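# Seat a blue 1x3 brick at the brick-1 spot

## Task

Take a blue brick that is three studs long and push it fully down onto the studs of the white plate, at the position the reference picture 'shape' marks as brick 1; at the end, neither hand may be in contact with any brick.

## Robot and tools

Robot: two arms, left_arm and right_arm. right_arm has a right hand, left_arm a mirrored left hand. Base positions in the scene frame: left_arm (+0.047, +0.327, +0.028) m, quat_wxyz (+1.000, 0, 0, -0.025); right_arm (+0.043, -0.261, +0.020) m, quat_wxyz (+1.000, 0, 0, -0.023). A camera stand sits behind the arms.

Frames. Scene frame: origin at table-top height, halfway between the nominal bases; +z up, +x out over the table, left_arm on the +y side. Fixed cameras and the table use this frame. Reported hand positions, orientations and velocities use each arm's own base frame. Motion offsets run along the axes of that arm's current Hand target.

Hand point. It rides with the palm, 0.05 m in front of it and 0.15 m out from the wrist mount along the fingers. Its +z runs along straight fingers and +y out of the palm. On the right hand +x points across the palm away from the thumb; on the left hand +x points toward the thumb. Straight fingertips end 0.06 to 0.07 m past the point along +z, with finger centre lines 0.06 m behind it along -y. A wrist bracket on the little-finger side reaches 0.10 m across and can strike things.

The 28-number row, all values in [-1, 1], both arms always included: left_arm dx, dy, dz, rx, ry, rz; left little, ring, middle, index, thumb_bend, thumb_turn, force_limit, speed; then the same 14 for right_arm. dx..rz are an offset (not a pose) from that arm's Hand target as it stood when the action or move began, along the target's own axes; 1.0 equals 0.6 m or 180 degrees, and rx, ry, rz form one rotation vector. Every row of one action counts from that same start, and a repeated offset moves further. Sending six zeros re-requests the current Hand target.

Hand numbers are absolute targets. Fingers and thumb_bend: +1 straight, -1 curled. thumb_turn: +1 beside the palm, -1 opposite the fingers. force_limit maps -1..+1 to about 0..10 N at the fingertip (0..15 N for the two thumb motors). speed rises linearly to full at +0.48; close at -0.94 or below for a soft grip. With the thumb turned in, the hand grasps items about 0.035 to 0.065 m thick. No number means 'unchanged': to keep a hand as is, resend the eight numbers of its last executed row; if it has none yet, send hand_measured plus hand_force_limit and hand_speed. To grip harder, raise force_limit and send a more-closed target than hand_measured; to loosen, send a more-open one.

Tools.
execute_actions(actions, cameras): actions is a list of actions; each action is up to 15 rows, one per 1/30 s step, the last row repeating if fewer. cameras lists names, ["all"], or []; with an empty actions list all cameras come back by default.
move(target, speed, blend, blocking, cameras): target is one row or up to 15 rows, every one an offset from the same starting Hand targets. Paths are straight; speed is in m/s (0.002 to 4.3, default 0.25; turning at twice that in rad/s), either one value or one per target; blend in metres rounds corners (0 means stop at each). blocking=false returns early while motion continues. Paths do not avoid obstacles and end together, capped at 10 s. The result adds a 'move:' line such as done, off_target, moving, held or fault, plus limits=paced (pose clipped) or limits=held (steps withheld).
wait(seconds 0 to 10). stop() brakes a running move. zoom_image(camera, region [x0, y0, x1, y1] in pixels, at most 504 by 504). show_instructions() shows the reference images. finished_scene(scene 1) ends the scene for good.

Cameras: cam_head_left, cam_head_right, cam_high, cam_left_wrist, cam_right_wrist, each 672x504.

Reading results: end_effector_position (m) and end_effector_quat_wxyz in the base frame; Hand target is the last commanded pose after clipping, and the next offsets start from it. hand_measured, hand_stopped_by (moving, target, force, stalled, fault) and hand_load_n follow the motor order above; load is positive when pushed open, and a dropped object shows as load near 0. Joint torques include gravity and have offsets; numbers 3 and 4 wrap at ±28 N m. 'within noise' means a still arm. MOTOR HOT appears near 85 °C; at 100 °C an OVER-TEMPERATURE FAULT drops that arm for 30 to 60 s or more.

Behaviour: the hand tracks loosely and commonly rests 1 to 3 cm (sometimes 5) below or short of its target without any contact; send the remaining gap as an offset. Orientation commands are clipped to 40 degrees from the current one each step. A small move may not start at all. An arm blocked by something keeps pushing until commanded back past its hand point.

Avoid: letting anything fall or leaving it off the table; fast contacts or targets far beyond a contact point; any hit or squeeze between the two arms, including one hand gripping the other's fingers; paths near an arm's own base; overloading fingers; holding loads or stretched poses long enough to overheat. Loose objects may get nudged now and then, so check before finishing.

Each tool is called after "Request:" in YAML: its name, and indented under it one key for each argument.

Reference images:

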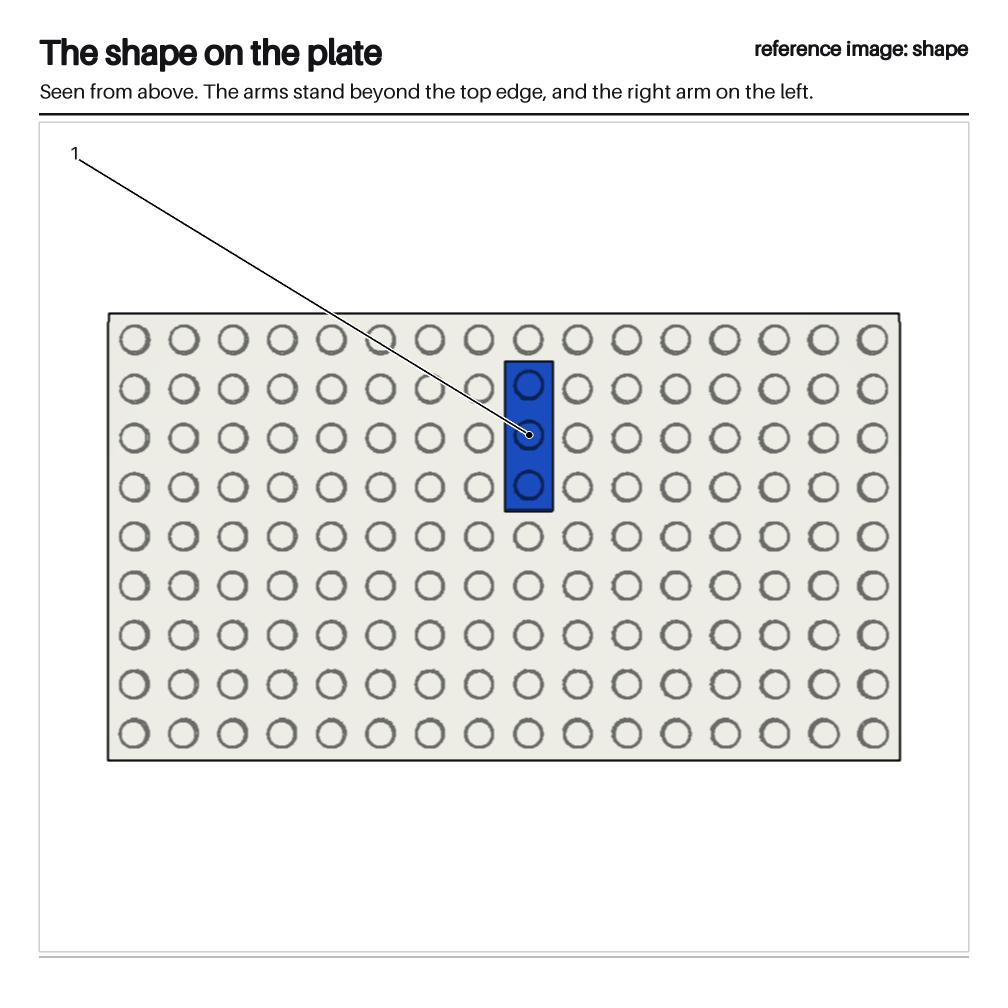

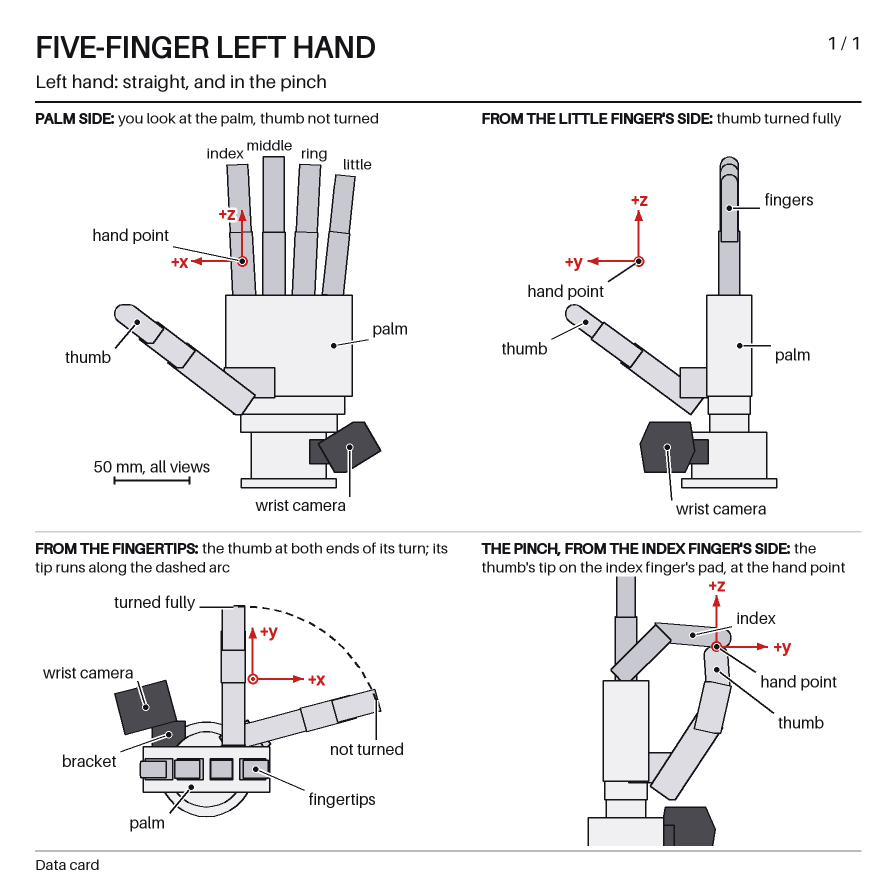

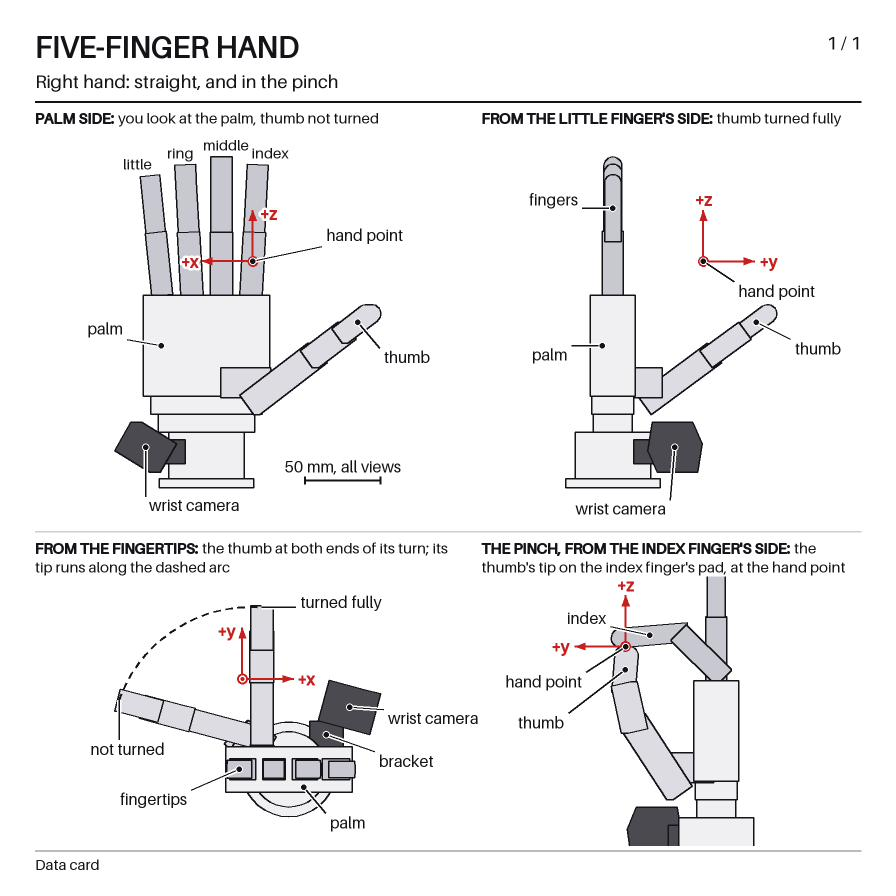

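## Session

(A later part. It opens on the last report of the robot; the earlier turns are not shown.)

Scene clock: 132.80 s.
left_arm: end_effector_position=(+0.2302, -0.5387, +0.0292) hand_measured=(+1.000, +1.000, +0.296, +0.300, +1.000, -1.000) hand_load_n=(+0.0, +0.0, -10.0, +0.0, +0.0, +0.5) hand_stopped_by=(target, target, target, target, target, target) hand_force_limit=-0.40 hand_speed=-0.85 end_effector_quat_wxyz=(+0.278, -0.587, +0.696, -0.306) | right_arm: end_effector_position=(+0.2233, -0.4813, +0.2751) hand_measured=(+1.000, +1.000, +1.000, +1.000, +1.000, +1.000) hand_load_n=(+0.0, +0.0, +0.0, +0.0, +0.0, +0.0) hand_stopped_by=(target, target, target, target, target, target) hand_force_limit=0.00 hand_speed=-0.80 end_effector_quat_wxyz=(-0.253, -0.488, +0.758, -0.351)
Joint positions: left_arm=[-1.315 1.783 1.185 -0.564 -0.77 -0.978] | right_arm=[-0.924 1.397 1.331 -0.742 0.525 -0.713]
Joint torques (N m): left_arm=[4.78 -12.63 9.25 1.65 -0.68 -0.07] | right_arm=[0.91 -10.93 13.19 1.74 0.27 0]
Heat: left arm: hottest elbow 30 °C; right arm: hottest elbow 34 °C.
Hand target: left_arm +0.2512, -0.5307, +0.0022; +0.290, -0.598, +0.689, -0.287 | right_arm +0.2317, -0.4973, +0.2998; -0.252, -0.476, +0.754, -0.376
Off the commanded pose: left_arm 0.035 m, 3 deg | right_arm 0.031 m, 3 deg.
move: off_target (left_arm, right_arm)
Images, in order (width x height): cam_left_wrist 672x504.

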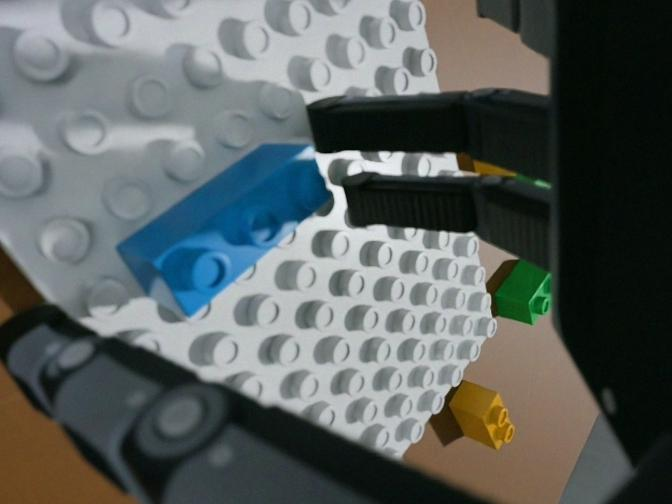

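Request:
execute_actions:
  actions: []
  cameras: ["cam_left_wrist"]

Request:
zoom_image:
  camera: "cam_left_wrist"
  region: [0, 120, 200, 340]

Request:
zoom_image:
  camera: "cam_left_wrist"
  region: [180, 0, 500, 250]

Request:
zoom_image:
  camera: "cam_left_wrist"
  region: [180, 190, 520, 470]

Scene clock: 133.33 s.
left_arm: end_effector_position=(+0.2302, -0.5387, +0.0292) hand_measured=(+1.000, +1.000, +0.296, +0.300, +1.000, -1.000) hand_load_n=(+0.0, +0.0, -9.5, +0.0, +0.0, +0.0) hand_stopped_by=(target, target, target, target, target, target) hand_force_limit=-0.40 hand_speed=-0.85 end_effector_quat_wxyz=(+0.278, -0.587, +0.696, -0.306) | right_arm: end_effector_position=(+0.2233, -0.4813, +0.2751) hand_measured=(+1.000, +1.000, +1.000, +1.000, +1.000, +1.000) hand_load_n=(+0.0, +0.0, +0.0, +0.0, +0.0, +0.0) hand_stopped_by=(target, target, target, target, target, target) hand_force_limit=0.00 hand_speed=-0.80 end_effector_quat_wxyz=(-0.253, -0.488, +0.758, -0.351)
Joint positions: left_arm=[-1.315 1.783 1.185 -0.564 -0.77 -0.978] | right_arm=[-0.924 1.397 1.331 -0.742 0.525 -0.713]
Joint velocities: within noise
Joint torques (N m): left_arm=[4.07 -11.58 9.21 1.54 -0.74 0.01] | right_arm=[0.91 -10.87 13.14 1.76 0.25 -0.01]
Motor temperatures (°C): left_arm=[19 21 30 21 18 20] | right_arm=[27 24 34 19 21 18]
Heat: left arm: hottest elbow 30 °C; right arm: hottest elbow 34 °C.
Hand target: left_arm +0.2512, -0.5307, +0.0022; +0.290, -0.598, +0.689, -0.287 | right_arm +0.2317, -0.4973, +0.2998; -0.252, -0.476, +0.754, -0.376
Off the commanded pose: left_arm 0.035 m, 3 deg | right_arm 0.031 m, 3 deg.
Images, in order (width x height): cam_left_wrist 672x504.

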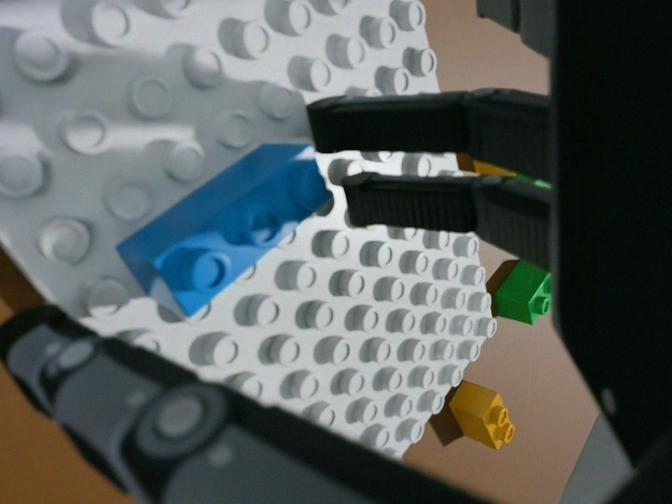

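Scaled by 2.291 from the camera's 672x504 image, which has a finer 960x720 frame.

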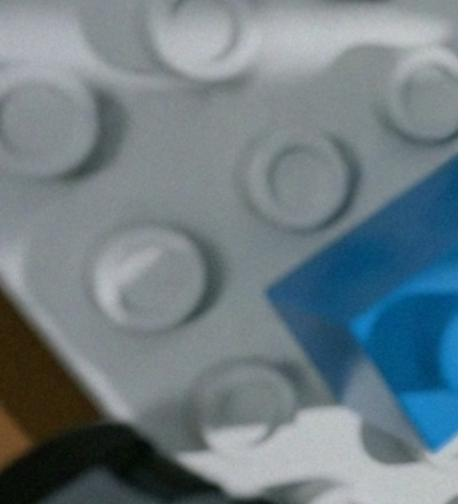

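Scaled by 1.575 from the camera's 672x504 image, which has a finer 960x720 frame.

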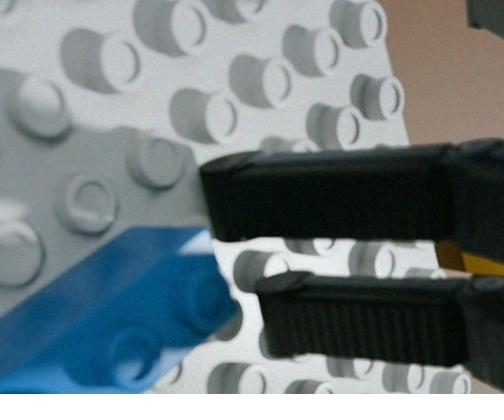

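Scaled by 1.482 from the camera's 672x504 image, which has a finer 960x720 frame.

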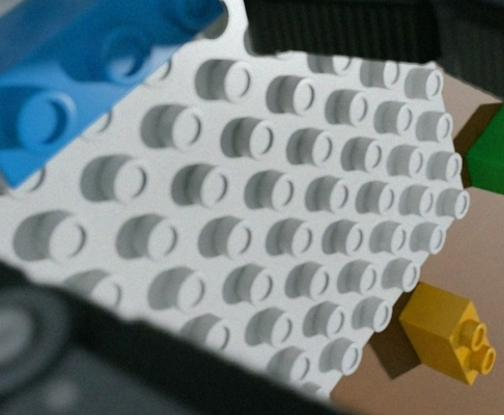

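Request:
move:
  target: [0.0102,-0.0690,-0.1065,0,0,0,1,1,0.3,0.3,1,-1,-0.4,-0.85,0,0,0,0,0,0,1,1,1,1,1,1,0,-0.8]
  speed: 0.06
  cameras: ["cam_left_wrist"]

Scene clock: 136.17 s.
left_arm: end_effector_position=(+0.2295, -0.5201, +0.0559) hand_measured=(+1.000, +1.000, +0.298, +0.300, +1.000, -1.000) hand_load_n=(+0.0, +0.0, +0.0, +0.0, +0.0, +0.0) hand_stopped_by=(target, target, target, target, target, target) hand_force_limit=-0.40 hand_speed=-0.85 end_effector_quat_wxyz=(+0.301, -0.591, +0.699, -0.268) | right_arm: end_effector_position=(+0.2233, -0.4813, +0.2751) hand_measured=(+1.000, +1.000, +1.000, +1.000, +1.000, +1.000) hand_load_n=(+0.0, +0.0, +0.0, +0.0, +0.0, +0.0) hand_stopped_by=(target, target, target, target, target, target) hand_force_limit=0.00 hand_speed=-0.80 end_effector_quat_wxyz=(-0.253, -0.488, +0.758, -0.351)
Joint positions: left_arm=[-1.313 1.752 1.245 -0.768 -0.786 -1.023] | right_arm=[-0.924 1.397 1.331 -0.742 0.525 -0.713]
Joint torques (N m): left_arm=[0.97 -16.44 12.92 0.68 -0.74 -0.16] | right_arm=[0.85 -10.93 13.15 1.74 0.26 -0.01]
Heat: left arm: hottest elbow 30 °C; right arm: hottest elbow 34 °C.
Hand target: left_arm +0.2303, -0.5385, +0.0751; +0.290, -0.599, +0.689, -0.287 | right_arm +0.2317, -0.4973, +0.2998; -0.252, -0.476, +0.754, -0.376
Off the commanded pose: left_arm 0.027 m, 3 deg | right_arm 0.031 m, 3 deg.
move: off_target (left_arm, right_arm)
Images, in order (width x height): cam_left_wrist 672x504.

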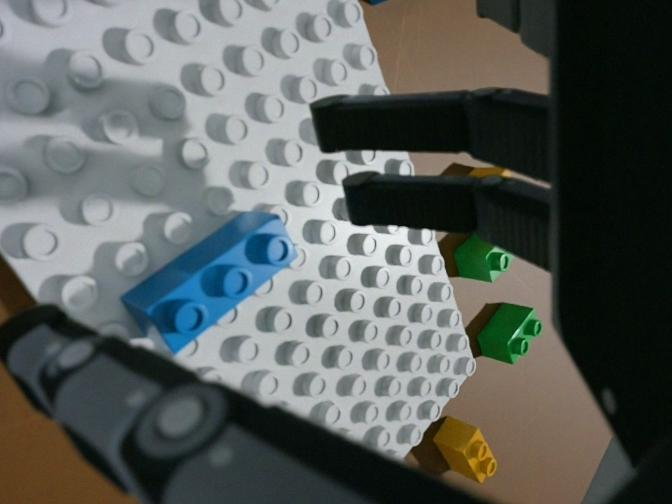

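Request:
zoom_image:
  camera: "cam_left_wrist"
  region: [100, 190, 310, 365]

Request:
zoom_image:
  camera: "cam_left_wrist"
  region: [270, 180, 490, 460]

Request:
zoom_image:
  camera: "cam_left_wrist"
  region: [200, 0, 420, 200]

Request:
zoom_image:
  camera: "cam_left_wrist"
  region: [0, 150, 240, 340]

Scaled by 2.400 from the camera's 672x504 image, which has a finer 960x720 frame.

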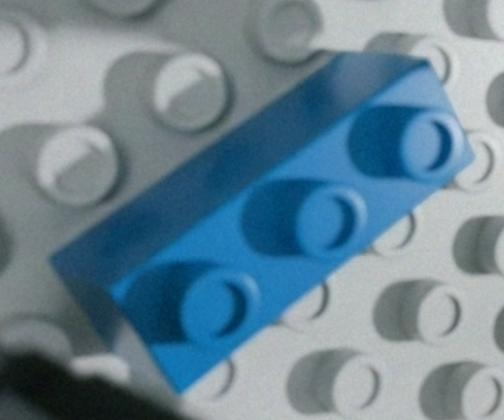

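Scaled by 1.800 from the camera's 672x504 image, which has a finer 960x720 frame.

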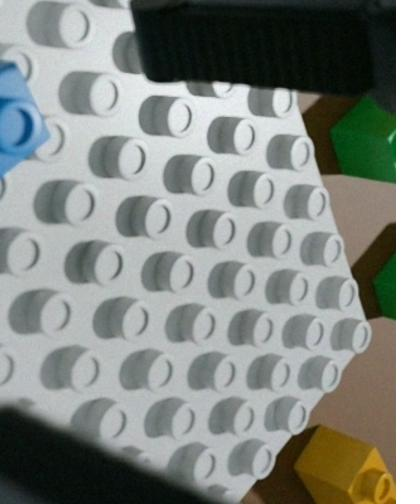

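Scaled by 2.291 from the camera's 672x504 image, which has a finer 960x720 frame.

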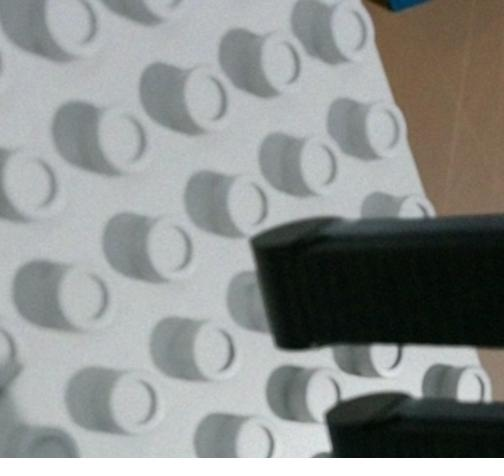

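Scaled by 2.100 from the camera's 672x504 image, which has a finer 960x720 frame.

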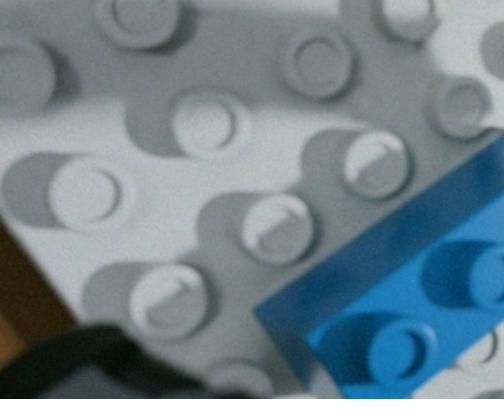

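Request:
move:
  target:
    - [-0.0038,-0.0496,-0.0445,0,0,0,1,1,0.3,0.3,1,-1,-0.4,-0.85,0,0,0,0,0,0,1,1,1,1,1,1,0,-0.8]
    - [0.0258,-0.0162,-0.0715,-0.1565,0.0032,-0.0272,-1,-1,-1,-1,1,1,-0.4,-0.5,0,0,0,0,0,0,1,1,1,1,1,1,0,-0.8]
  speed: 0.12
  blend: 0.02
  cameras: ["cam_left_wrist","cam_high","cam_head_left"]

Scene clock: 148.33 s.
left_arm: end_effector_position=(+0.1946, -0.5392, +0.1113) hand_measured=(-1.000, -1.000, -1.000, -1.000, +1.000, +1.000) hand_load_n=(+0.0, +0.0, +0.0, +0.0, +0.0, +0.0) hand_stopped_by=(target, target, target, target, target, target) hand_force_limit=-0.40 hand_speed=-0.50 end_effector_quat_wxyz=(-0.122, +0.671, -0.721, +0.124) | right_arm: end_effector_position=(+0.2233, -0.4813, +0.2751) hand_measured=(+1.000, +1.000, +1.000, +1.000, +1.000, +1.000) hand_load_n=(+0.0, +0.0, +0.0, +0.0, +0.0, +0.0) hand_stopped_by=(target, target, target, target, target, target) hand_force_limit=0.00 hand_speed=-0.80 end_effector_quat_wxyz=(-0.253, -0.488, +0.758, -0.351)
Joint positions: left_arm=[-1.219 1.771 1.506 -1.165 -0.322 -1.124] | right_arm=[-0.924 1.397 1.331 -0.742 0.525 -0.713]
Joint torques (N m): left_arm=[1.79 -15.21 14.28 0.2 -0.15 -0.1] | right_arm=[0.91 -10.75 13.16 1.76 0.26 0]
Heat: left arm: hottest elbow 31 °C; right arm: hottest elbow 34 °C.
Hand target: left_arm +0.2031, -0.5530, +0.1101; -0.120, +0.679, -0.714, +0.126 | right_arm +0.2317, -0.4973, +0.2998; -0.252, -0.476, +0.754, -0.376
Off the commanded pose: left_arm 0.016 m, 1 deg | right_arm 0.031 m, 3 deg.
move: off_target (left_arm, right_arm); blend cut to 0.0199 m at target 1; target 2's new numbers were sent with left_arm's hand 0.017 m and 1 deg from that target
Images, in order (width x height): cam_head_left 672x504, cam_high 672x504, cam_left_wrist 672x504.

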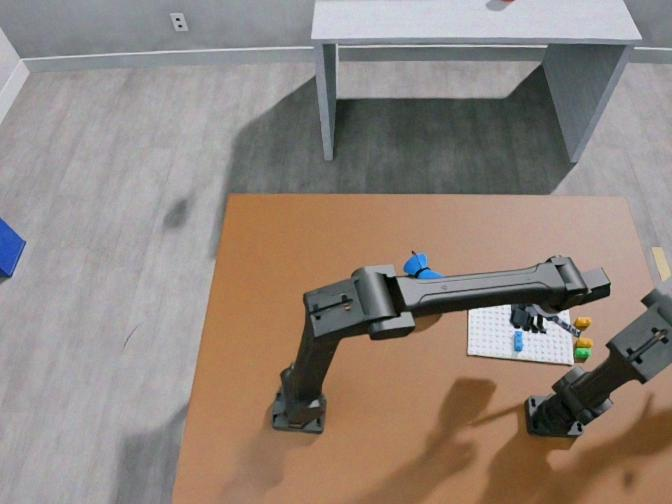

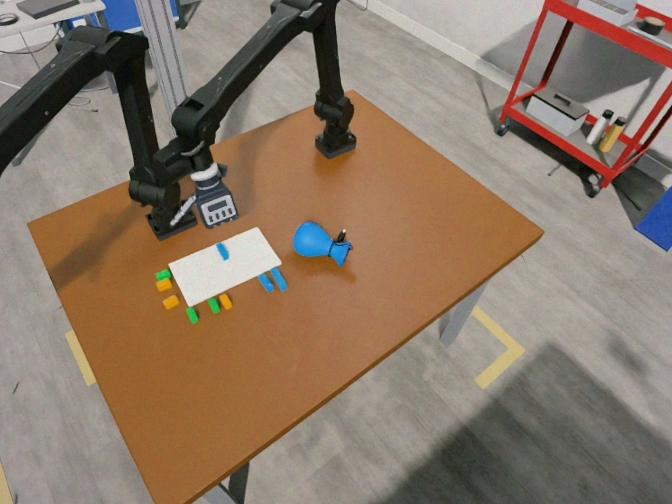

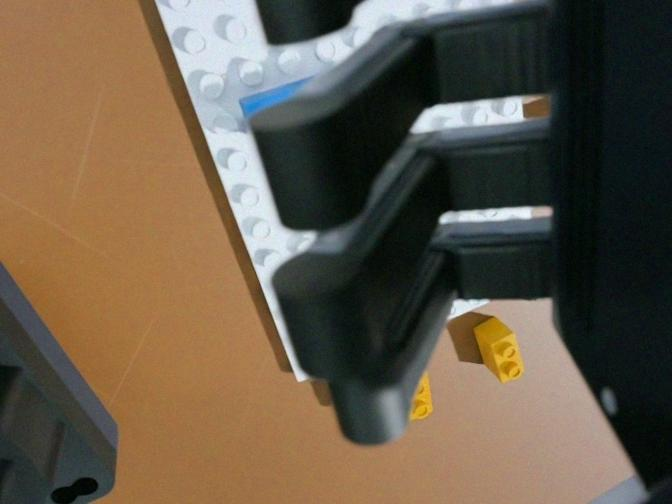

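Request:
zoom_image:
  camera: "cam_head_left"
  region: [460, 290, 590, 375]

Request:
zoom_image:
  camera: "cam_high"
  region: [150, 210, 300, 320]

Scaled by 3.877 from the camera's 672x504 image, which has a finer 960x720 frame.

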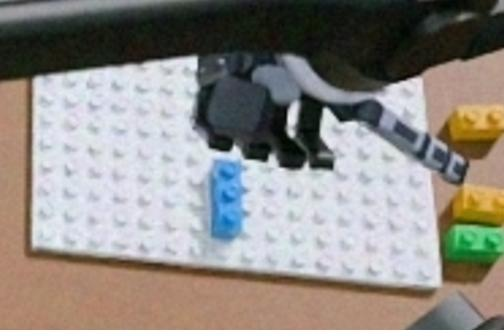

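Scaled by 3.360 from the camera's 672x504 image, which has a finer 960x720 frame.

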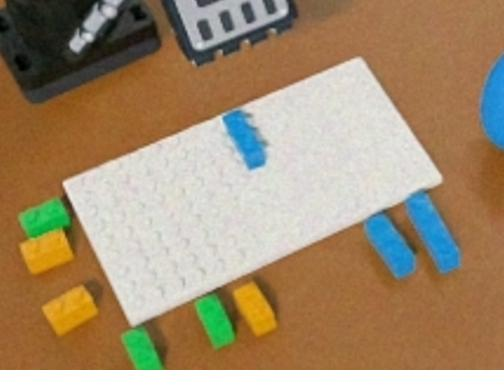

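Request:
zoom_image:
  camera: "cam_head_left"
  region: [464, 315, 580, 370]

Request:
zoom_image:
  camera: "cam_high"
  region: [160, 220, 290, 310]

Scaled by 4.345 from the camera's 672x504 image, which has a finer 960x720 frame.

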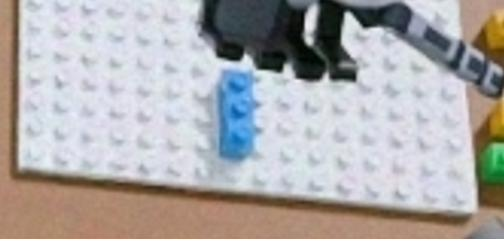

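Scaled by 3.877 from the camera's 672x504 image, which has a finer 960x720 frame.

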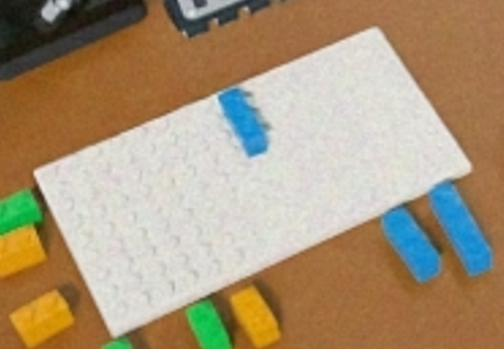

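Request:
zoom_image:
  camera: "cam_left_wrist"
  region: [150, 0, 470, 240]

Scaled by 1.575 from the camera's 672x504 image, which has a finer 960x720 frame.

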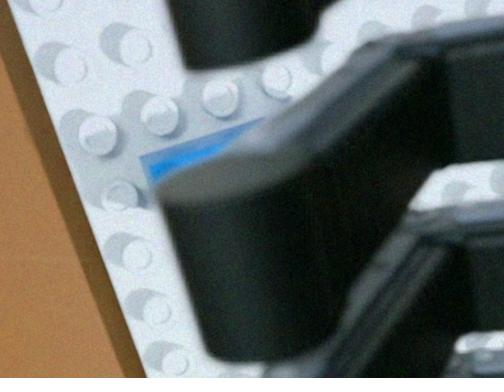

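Request:
move:
  target: [0.006, 0.0242, 0.1065, 0,0,0, -1,-1,-1,-1,1,1,-0.4,-0.5, 0,0,0,0,0,0,1,1,1,1,1,1,0,-0.8]
  speed: 0.08
  cameras: ["cam_left_wrist","cam_head_left"]

Scene clock: 153.20 s.
left_arm: end_effector_position=(+0.2079, -0.5595, +0.0657) hand_measured=(-1.000, -1.000, -1.000, -1.000, +1.000, +1.000) hand_load_n=(+0.5, +0.0, +0.0, +0.0, +0.0, +0.0) hand_stopped_by=(target, target, target, target, target, target) hand_force_limit=-0.40 hand_speed=-0.50 end_effector_quat_wxyz=(-0.116, +0.675, -0.715, +0.139) | right_arm: end_effector_position=(+0.2233, -0.4813, +0.2751) hand_measured=(+1.000, +1.000, +1.000, +1.000, +1.000, +1.000) hand_load_n=(+0.0, +0.0, +0.0, +0.0, +0.0, +0.0) hand_stopped_by=(target, target, target, target, target, target) hand_force_limit=0.00 hand_speed=-0.80 end_effector_quat_wxyz=(-0.253, -0.488, +0.758, -0.351)
Joint positions: left_arm=[-1.21 1.845 1.481 -1.032 -0.321 -1.124] | right_arm=[-0.924 1.397 1.331 -0.742 0.525 -0.713]
Joint torques (N m): left_arm=[2.08 -15.21 9.03 1.05 -0.15 -0.09] | right_arm=[0.97 -10.87 13.18 1.74 0.28 0]
Heat: left arm: hottest elbow 32 °C; right arm: hottest elbow 35 °C.
Hand target: left_arm +0.2111, -0.5569, +0.0450; -0.120, +0.678, -0.714, +0.125 | right_arm +0.2317, -0.4973, +0.2998; -0.252, -0.476, +0.754, -0.376
Off the commanded pose: left_arm 0.021 m, 2 deg | right_arm 0.031 m, 3 deg.
move: off_target (left_arm, right_arm)
Images, in order (width x height): cam_head_left 672x504, cam_left_wrist 672x504.

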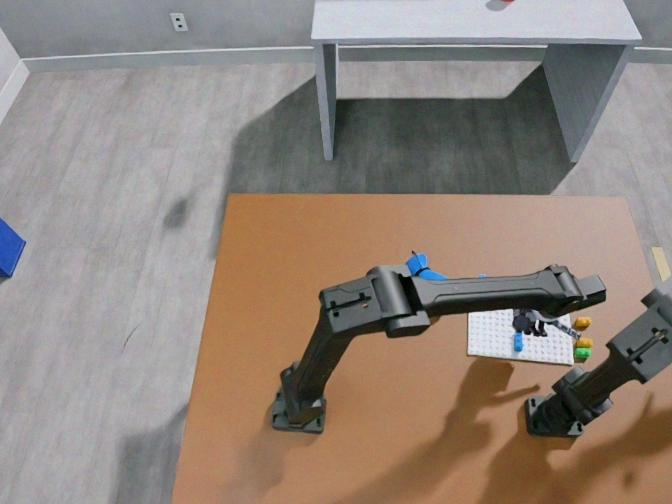

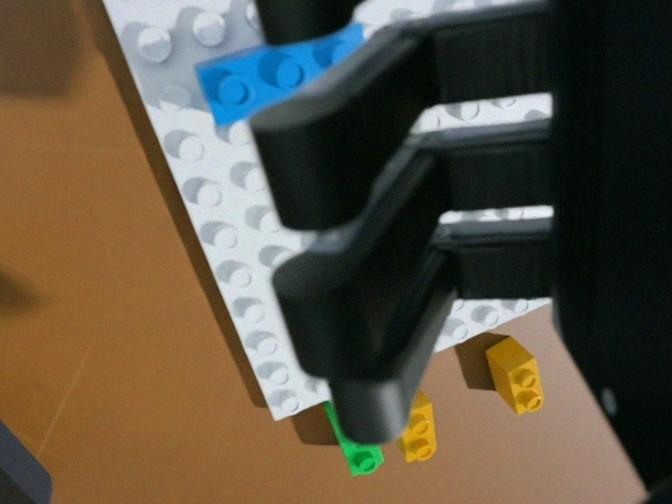

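Request:
move:
  target: [-0.0358, 0.0244, 0.0178, 0,0,0, -1,-1,-1,-1,1,1,-0.4,-0.5, 0,0,0,0,0,0,1,1,1,1,1,1,0,-0.8]
  speed: 0.06
  cameras: ["cam_left_wrist"]

Scene clock: 156.07 s.
left_arm: end_effector_position=(+0.1992, -0.5365, +0.0300) hand_measured=(-1.000, -1.000, -1.000, -1.000, +1.000, +1.000) hand_load_n=(+0.0, +0.0, +0.0, +0.0, +0.0, +0.0) hand_stopped_by=(target, target, target, target, target, target) hand_force_limit=-0.40 hand_speed=-0.50 end_effector_quat_wxyz=(-0.122, +0.674, -0.718, +0.123) | right_arm: end_effector_position=(+0.2233, -0.4813, +0.2751) hand_measured=(+1.000, +1.000, +1.000, +1.000, +1.000, +1.000) hand_load_n=(+0.0, +0.0, +0.0, +0.0, +0.0, +0.0) hand_stopped_by=(target, target, target, target, target, target) hand_force_limit=0.00 hand_speed=-0.80 end_effector_quat_wxyz=(-0.253, -0.488, +0.758, -0.351)
Joint positions: left_arm=[-1.21 1.845 1.383 -0.969 -0.321 -1.124] | right_arm=[-0.924 1.397 1.331 -0.742 0.525 -0.713]
Joint torques (N m): left_arm=[2.02 -18.9 8.38 1.06 -0.17 -0.06] | right_arm=[0.91 -10.93 13.2 1.77 0.26 -0.02]
Heat: left arm: hottest elbow 32 °C; right arm: hottest elbow 35 °C.
Hand target: left_arm +0.2021, -0.5349, +0.0301; -0.120, +0.678, -0.714, +0.126 | right_arm +0.2317, -0.4973, +0.2998; -0.252, -0.476, +0.754, -0.376
Off the commanded pose: left_arm 0.003 m, 1 deg | right_arm 0.031 m, 3 deg.
move: off_target (right_arm)
Images, in order (width x height): cam_left_wrist 672x504.

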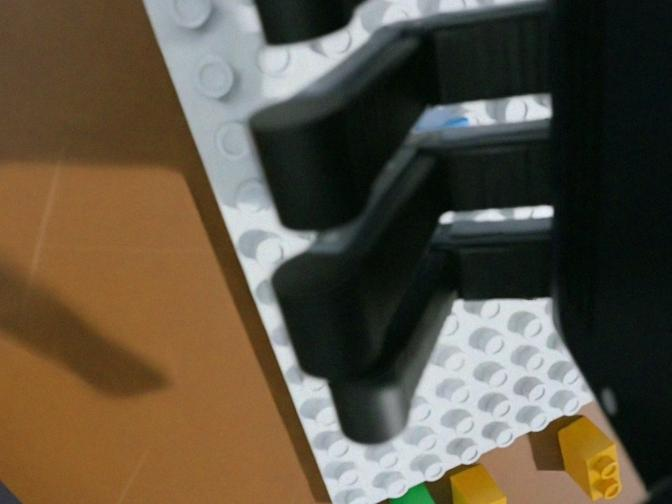

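Request:
move:
  target: [0.0165, -0.0096, -0.0142, 0,0,0, -1,-1,-1,-1,1,1,-0.4,-0.5, 0,0,0,0,0,0,1,1,1,1,1,1,0,-0.8]
  speed: 0.06
  cameras: ["cam_left_wrist"]

Scene clock: 157.90 s.
left_arm: end_effector_position=(+0.1974, -0.5317, +0.0293) hand_measured=(-1.000, -1.000, -1.000, -1.000, +1.000, +1.000) hand_load_n=(+0.0, +0.0, +0.0, +0.5, +0.0, +0.0) hand_stopped_by=(target, target, target, target, target, target) hand_force_limit=-0.40 hand_speed=-0.50 end_effector_quat_wxyz=(-0.126, +0.673, -0.719, +0.115) | right_arm: end_effector_position=(+0.2233, -0.4813, +0.2751) hand_measured=(+1.000, +1.000, +1.000, +1.000, +1.000, +1.000) hand_load_n=(+0.0, +0.0, +0.0, +0.0, +0.0, +0.0) hand_stopped_by=(target, target, target, target, target, target) hand_force_limit=0.00 hand_speed=-0.80 end_effector_quat_wxyz=(-0.253, -0.488, +0.758, -0.351)
Joint positions: left_arm=[-1.21 1.845 1.383 -0.988 -0.321 -1.124] | right_arm=[-0.924 1.397 1.331 -0.742 0.525 -0.713]
Joint torques (N m): left_arm=[2.2 -17.32 12.45 0.47 -0.1 -0.1] | right_arm=[0.97 -11.05 13.15 1.74 0.26 0]
Heat: left arm: hottest elbow 31 °C; right arm: hottest elbow 35 °C.
Hand target: left_arm +0.2041, -0.5450, +0.0400; -0.120, +0.678, -0.714, +0.126 | right_arm +0.2317, -0.4973, +0.2998; -0.252, -0.476, +0.754, -0.376
Off the commanded pose: left_arm 0.018 m, 2 deg | right_arm 0.031 m, 3 deg.
move: off_target (left_arm, right_arm)
Images, in order (width x height): cam_left_wrist 672x504.

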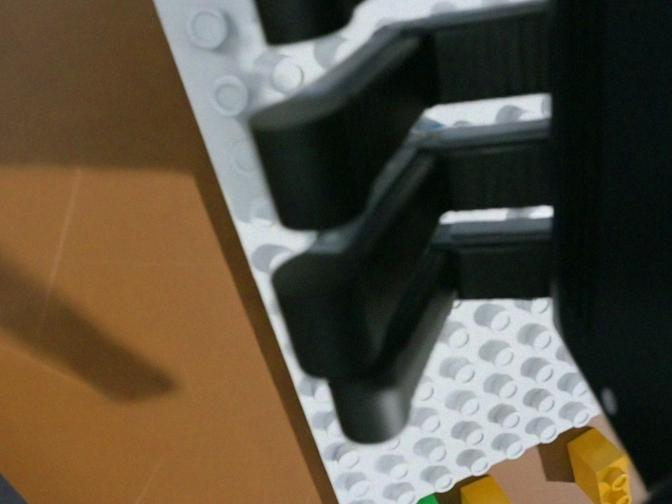

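Request:
move:
  target: [0.0215, -0.0241, -0.0533, 0,0,0, -1,-1,-1,-1,1,1,-0.4,-0.5, 0,0,0,0,0,0,1,1,1,1,1,1,0,-0.8]
  speed: 0.08
  cameras: ["cam_left_wrist"]

Scene clock: 159.40 s.
left_arm: end_effector_position=(+0.2012, -0.5418, +0.0598) hand_measured=(-1.000, -1.000, -1.000, -1.000, +1.000, +1.000) hand_load_n=(+0.0, +0.0, +0.0, +0.0, +0.0, +0.0) hand_stopped_by=(target, target, target, target, target, target) hand_force_limit=-0.40 hand_speed=-0.50 end_effector_quat_wxyz=(-0.128, +0.673, -0.720, +0.110) | right_arm: end_effector_position=(+0.2233, -0.4813, +0.2751) hand_measured=(+1.000, +1.000, +1.000, +1.000, +1.000, +1.000) hand_load_n=(+0.0, +0.0, +0.0, +0.0, +0.0, +0.0) hand_stopped_by=(target, target, target, target, target, target) hand_force_limit=0.00 hand_speed=-0.80 end_effector_quat_wxyz=(-0.253, -0.488, +0.758, -0.351)
Joint positions: left_arm=[-1.21 1.845 1.472 -1.087 -0.321 -1.124] | right_arm=[-0.924 1.397 1.331 -0.742 0.525 -0.713]
Joint torques (N m): left_arm=[2.08 -18.55 13.59 0.44 -0.18 -0.11] | right_arm=[0.91 -10.87 13.15 1.72 0.26 -0.01]
Heat: left arm: hottest elbow 32 °C; right arm: hottest elbow 35 °C.
Hand target: left_arm +0.2061, -0.5581, +0.0751; -0.120, +0.678, -0.714, +0.126 | right_arm +0.2317, -0.4973, +0.2998; -0.252, -0.476, +0.754, -0.376
Off the commanded pose: left_arm 0.023 m, 2 deg | right_arm 0.031 m, 3 deg.
move: off_target (left_arm, right_arm)
Images, in order (width x height): cam_left_wrist 672x504.

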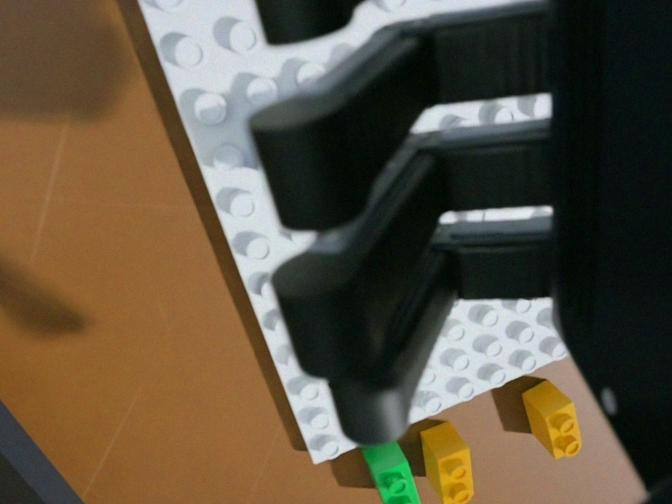

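Request:
move:
  target: [-0.0198, 0.0269, 0.0611, 0,0,0, -1,-1,-1,-1,1,1,-0.4,-0.5, 0,0,0,0,0,0,1,1,1,1,1,1,0,-0.8]
  speed: 0.05

Scene clock: 161.80 s.
left_arm: end_effector_position=(+0.2036, -0.5482, +0.0462) hand_measured=(-1.000, -1.000, -1.000, -1.000, +1.000, +1.000) hand_load_n=(+0.0, +0.0, +0.0, +0.0, +0.0, +0.0) hand_stopped_by=(target, target, target, target, target, target) hand_force_limit=-0.40 hand_speed=-0.50 end_effector_quat_wxyz=(-0.119, +0.675, -0.716, +0.132) | right_arm: end_effector_position=(+0.2233, -0.4813, +0.2751) hand_measured=(+1.000, +1.000, +1.000, +1.000, +1.000, +1.000) hand_load_n=(+0.0, +0.0, +0.0, +0.0, +0.0, +0.0) hand_stopped_by=(target, target, target, target, target, target) hand_force_limit=0.00 hand_speed=-0.80 end_effector_quat_wxyz=(-0.253, -0.488, +0.758, -0.351)
Joint positions: left_arm=[-1.21 1.845 1.428 -0.995 -0.321 -1.124] | right_arm=[-0.924 1.397 1.331 -0.742 0.525 -0.713]
Joint torques (N m): left_arm=[1.44 -17.38 8.51 1.07 -0.16 -0.09] | right_arm=[1.03 -10.99 13.16 1.77 0.26 -0.01]
Heat: left arm: hottest elbow 32 °C; right arm: hottest elbow 35 °C.
Hand target: left_arm +0.2040, -0.5459, +0.0350; -0.120, +0.678, -0.714, +0.125 | right_arm +0.2317, -0.4973, +0.2998; -0.252, -0.476, +0.754, -0.376
Off the commanded pose: left_arm 0.011 m, 1 deg | right_arm 0.031 m, 3 deg.
move: off_target (left_arm, right_arm)

Request:
move:
  target: [-0.0067, 0.0259, 0.0703, 0,0,0, -1,-1,-1,-1,1,1,-0.4,-0.5, 0,0,0,0,0,0,1,1,1,1,1,1,0,-0.8]
  speed: 0.03
  cameras: ["cam_left_wrist", "cam_head_left"]

Scene clock: 164.10 s.
left_arm: end_effector_position=(+0.2035, -0.5480, +0.0160) hand_measured=(-1.000, -1.000, -1.000, -1.000, +1.000, +1.000) hand_load_n=(+0.0, +0.5, +0.0, +0.0, +0.0, +0.0) hand_stopped_by=(target, target, target, target, target, target) hand_force_limit=-0.40 hand_speed=-0.50 end_effector_quat_wxyz=(-0.114, +0.675, -0.714, +0.143) | right_arm: end_effector_position=(+0.2233, -0.4813, +0.2751) hand_measured=(+1.000, +1.000, +1.000, +1.000, +1.000, +1.000) hand_load_n=(+0.0, +0.0, +0.0, +0.0, +0.0, +0.0) hand_stopped_by=(target, target, target, target, target, target) hand_force_limit=0.00 hand_speed=-0.80 end_effector_quat_wxyz=(-0.253, -0.488, +0.758, -0.351)
Joint positions: left_arm=[-1.21 1.864 1.365 -0.889 -0.321 -1.124] | right_arm=[-0.924 1.397 1.331 -0.742 0.525 -0.713]
Joint torques (N m): left_arm=[2.73 -15.38 8.17 1.28 -0.08 -0.11] | right_arm=[0.91 -10.75 13.2 1.77 0.26 -0.01]
Heat: left arm: hottest elbow 32 °C; right arm: hottest elbow 35 °C.
Hand target: left_arm +0.2041, -0.5419, -0.0099; -0.120, +0.678, -0.714, +0.126 | right_arm +0.2317, -0.4973, +0.2998; -0.252, -0.476, +0.754, -0.376
Off the commanded pose: left_arm 0.027 m, 2 deg | right_arm 0.031 m, 3 deg.
move: off_target (left_arm, right_arm)
Images, in order (width x height): cam_head_left 672x504, cam_left_wrist 672x504.

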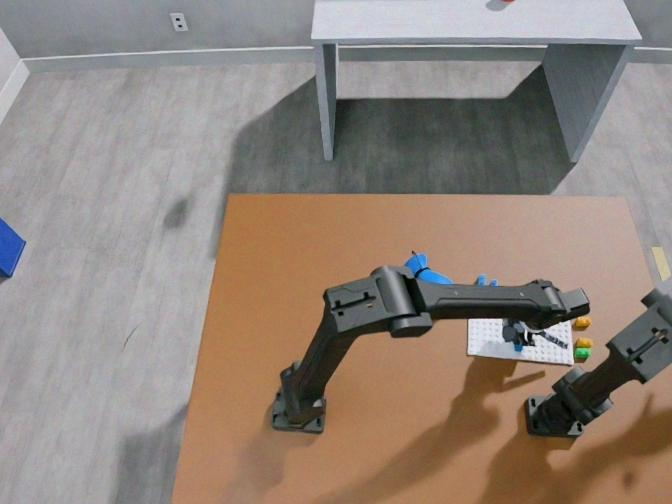

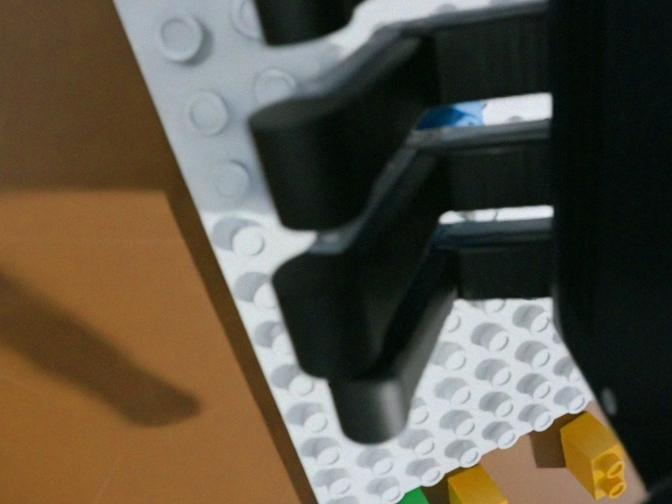

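Request:
zoom_image:
  camera: "cam_left_wrist"
  region: [380, 60, 580, 260]

Request:
zoom_image:
  camera: "cam_head_left"
  region: [460, 270, 600, 380]

Scaled by 2.520 from the camera's 672x504 image, which has a finer 960x720 frame.

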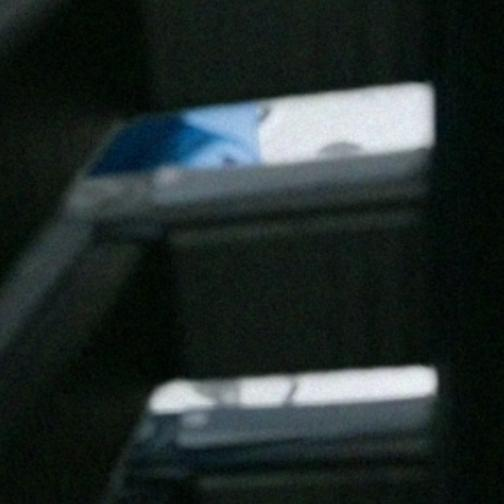

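Scaled by 3.600 from the camera's 672x504 image, which has a finer 960x720 frame.

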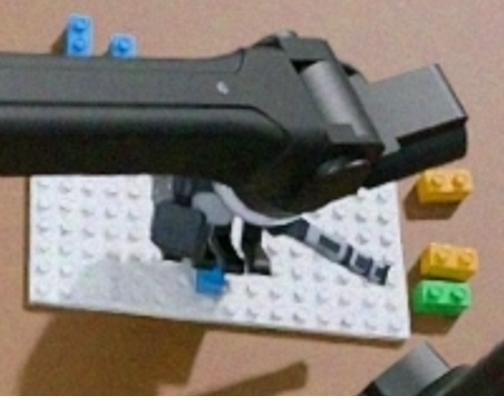

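Request:
zoom_image:
  camera: "cam_head_left"
  region: [500, 315, 550, 355]

Scaled by 10.080 from the camera's 672x504 image, which has a finer 960x720 frame.

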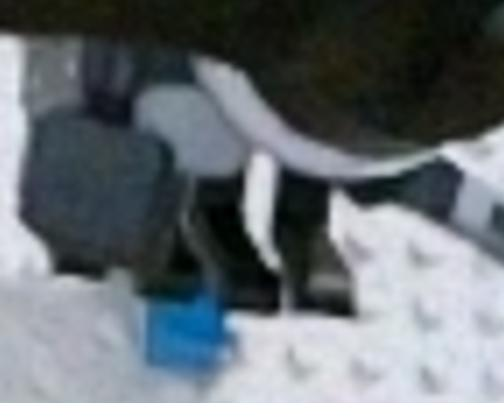

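Request:
wait:
  seconds: 0.1
  cameras: ["cam_high","cam_head_right","cam_right_wrist"]

Request:
zoom_image:
  camera: "cam_head_right"
  region: [440, 270, 600, 390]

Scene clock: 168.40 s.
left_arm: end_effector_position=(+0.2035, -0.5480, +0.0160) hand_measured=(-1.000, -1.000, -1.000, -1.000, +1.000, +1.000) hand_load_n=(+0.0, +0.0, -0.5, +0.5, +0.0, +0.0) hand_stopped_by=(target, target, target, target, target, target) hand_force_limit=-0.40 hand_speed=-0.50 end_effector_quat_wxyz=(-0.114, +0.675, -0.714, +0.143) | right_arm: end_effector_position=(+0.2233, -0.4813, +0.2751) hand_measured=(+1.000, +1.000, +1.000, +1.000, +1.000, +1.000) hand_load_n=(+0.0, +0.0, +0.0, +0.0, +0.0, +0.0) hand_stopped_by=(target, target, target, target, target, target) hand_force_limit=0.00 hand_speed=-0.80 end_effector_quat_wxyz=(-0.253, -0.488, +0.758, -0.351)
Joint positions: left_arm=[-1.21 1.864 1.365 -0.889 -0.321 -1.124] | right_arm=[-0.924 1.397 1.331 -0.742 0.525 -0.713]
Joint torques (N m): left_arm=[2.32 -15.44 8.03 0.96 -0.11 -0.05] | right_arm=[0.91 -10.87 13.18 1.81 0.26 -0.01]
Heat: left arm: hottest elbow 31 °C; right arm: hottest elbow 35 °C.
Hand target: left_arm +0.2041, -0.5419, -0.0099; -0.120, +0.678, -0.714, +0.126 | right_arm +0.2317, -0.4973, +0.2998; -0.252, -0.476, +0.754, -0.376
Off the commanded pose: left_arm 0.027 m, 2 deg | right_arm 0.031 m, 3 deg.
wait: 0.10 s; at rest from the start
Images, in order (width x height): cam_head_right 672x504, cam_high 672x504, cam_right_wrist 672x504.

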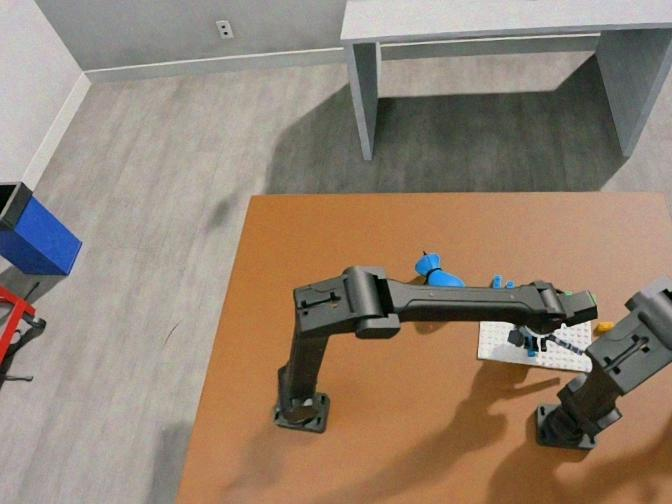

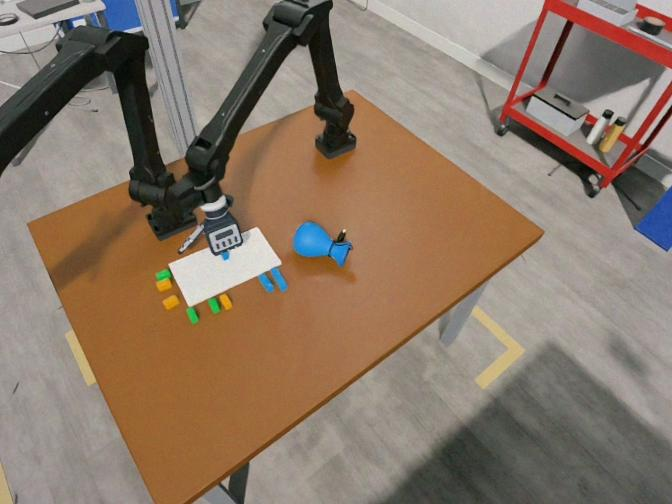

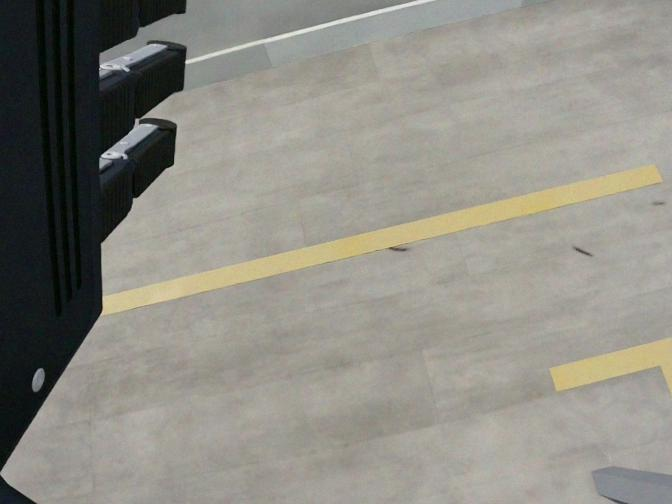

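Scaled by 3.150 from the camera's 672x504 image, which has a finer 960x720 frame.

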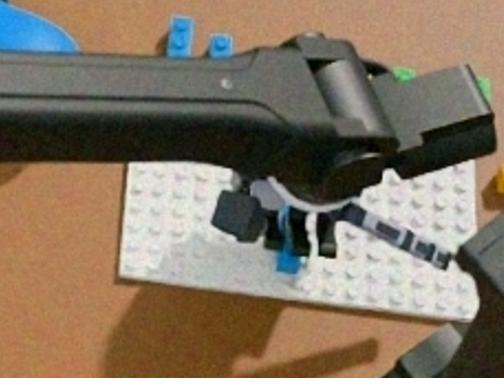

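Request:
zoom_image:
  camera: "cam_head_right"
  region: [505, 320, 560, 364]

Request:
zoom_image:
  camera: "cam_high"
  region: [180, 200, 280, 290]

Scaled by 9.164 from the camera's 672x504 image, which has a finer 960x720 frame.

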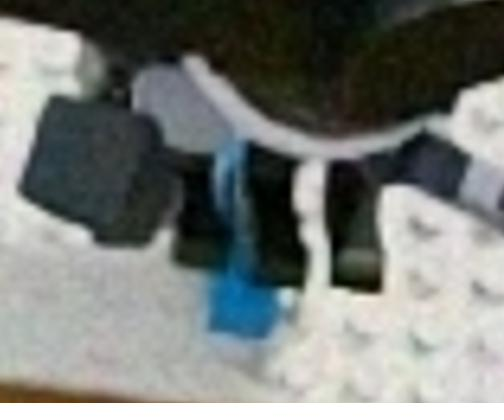

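Scaled by 5.040 from the camera's 672x504 image, which has a finer 960x720 frame.

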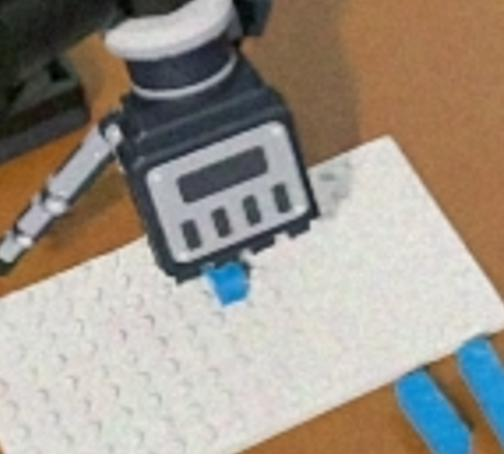

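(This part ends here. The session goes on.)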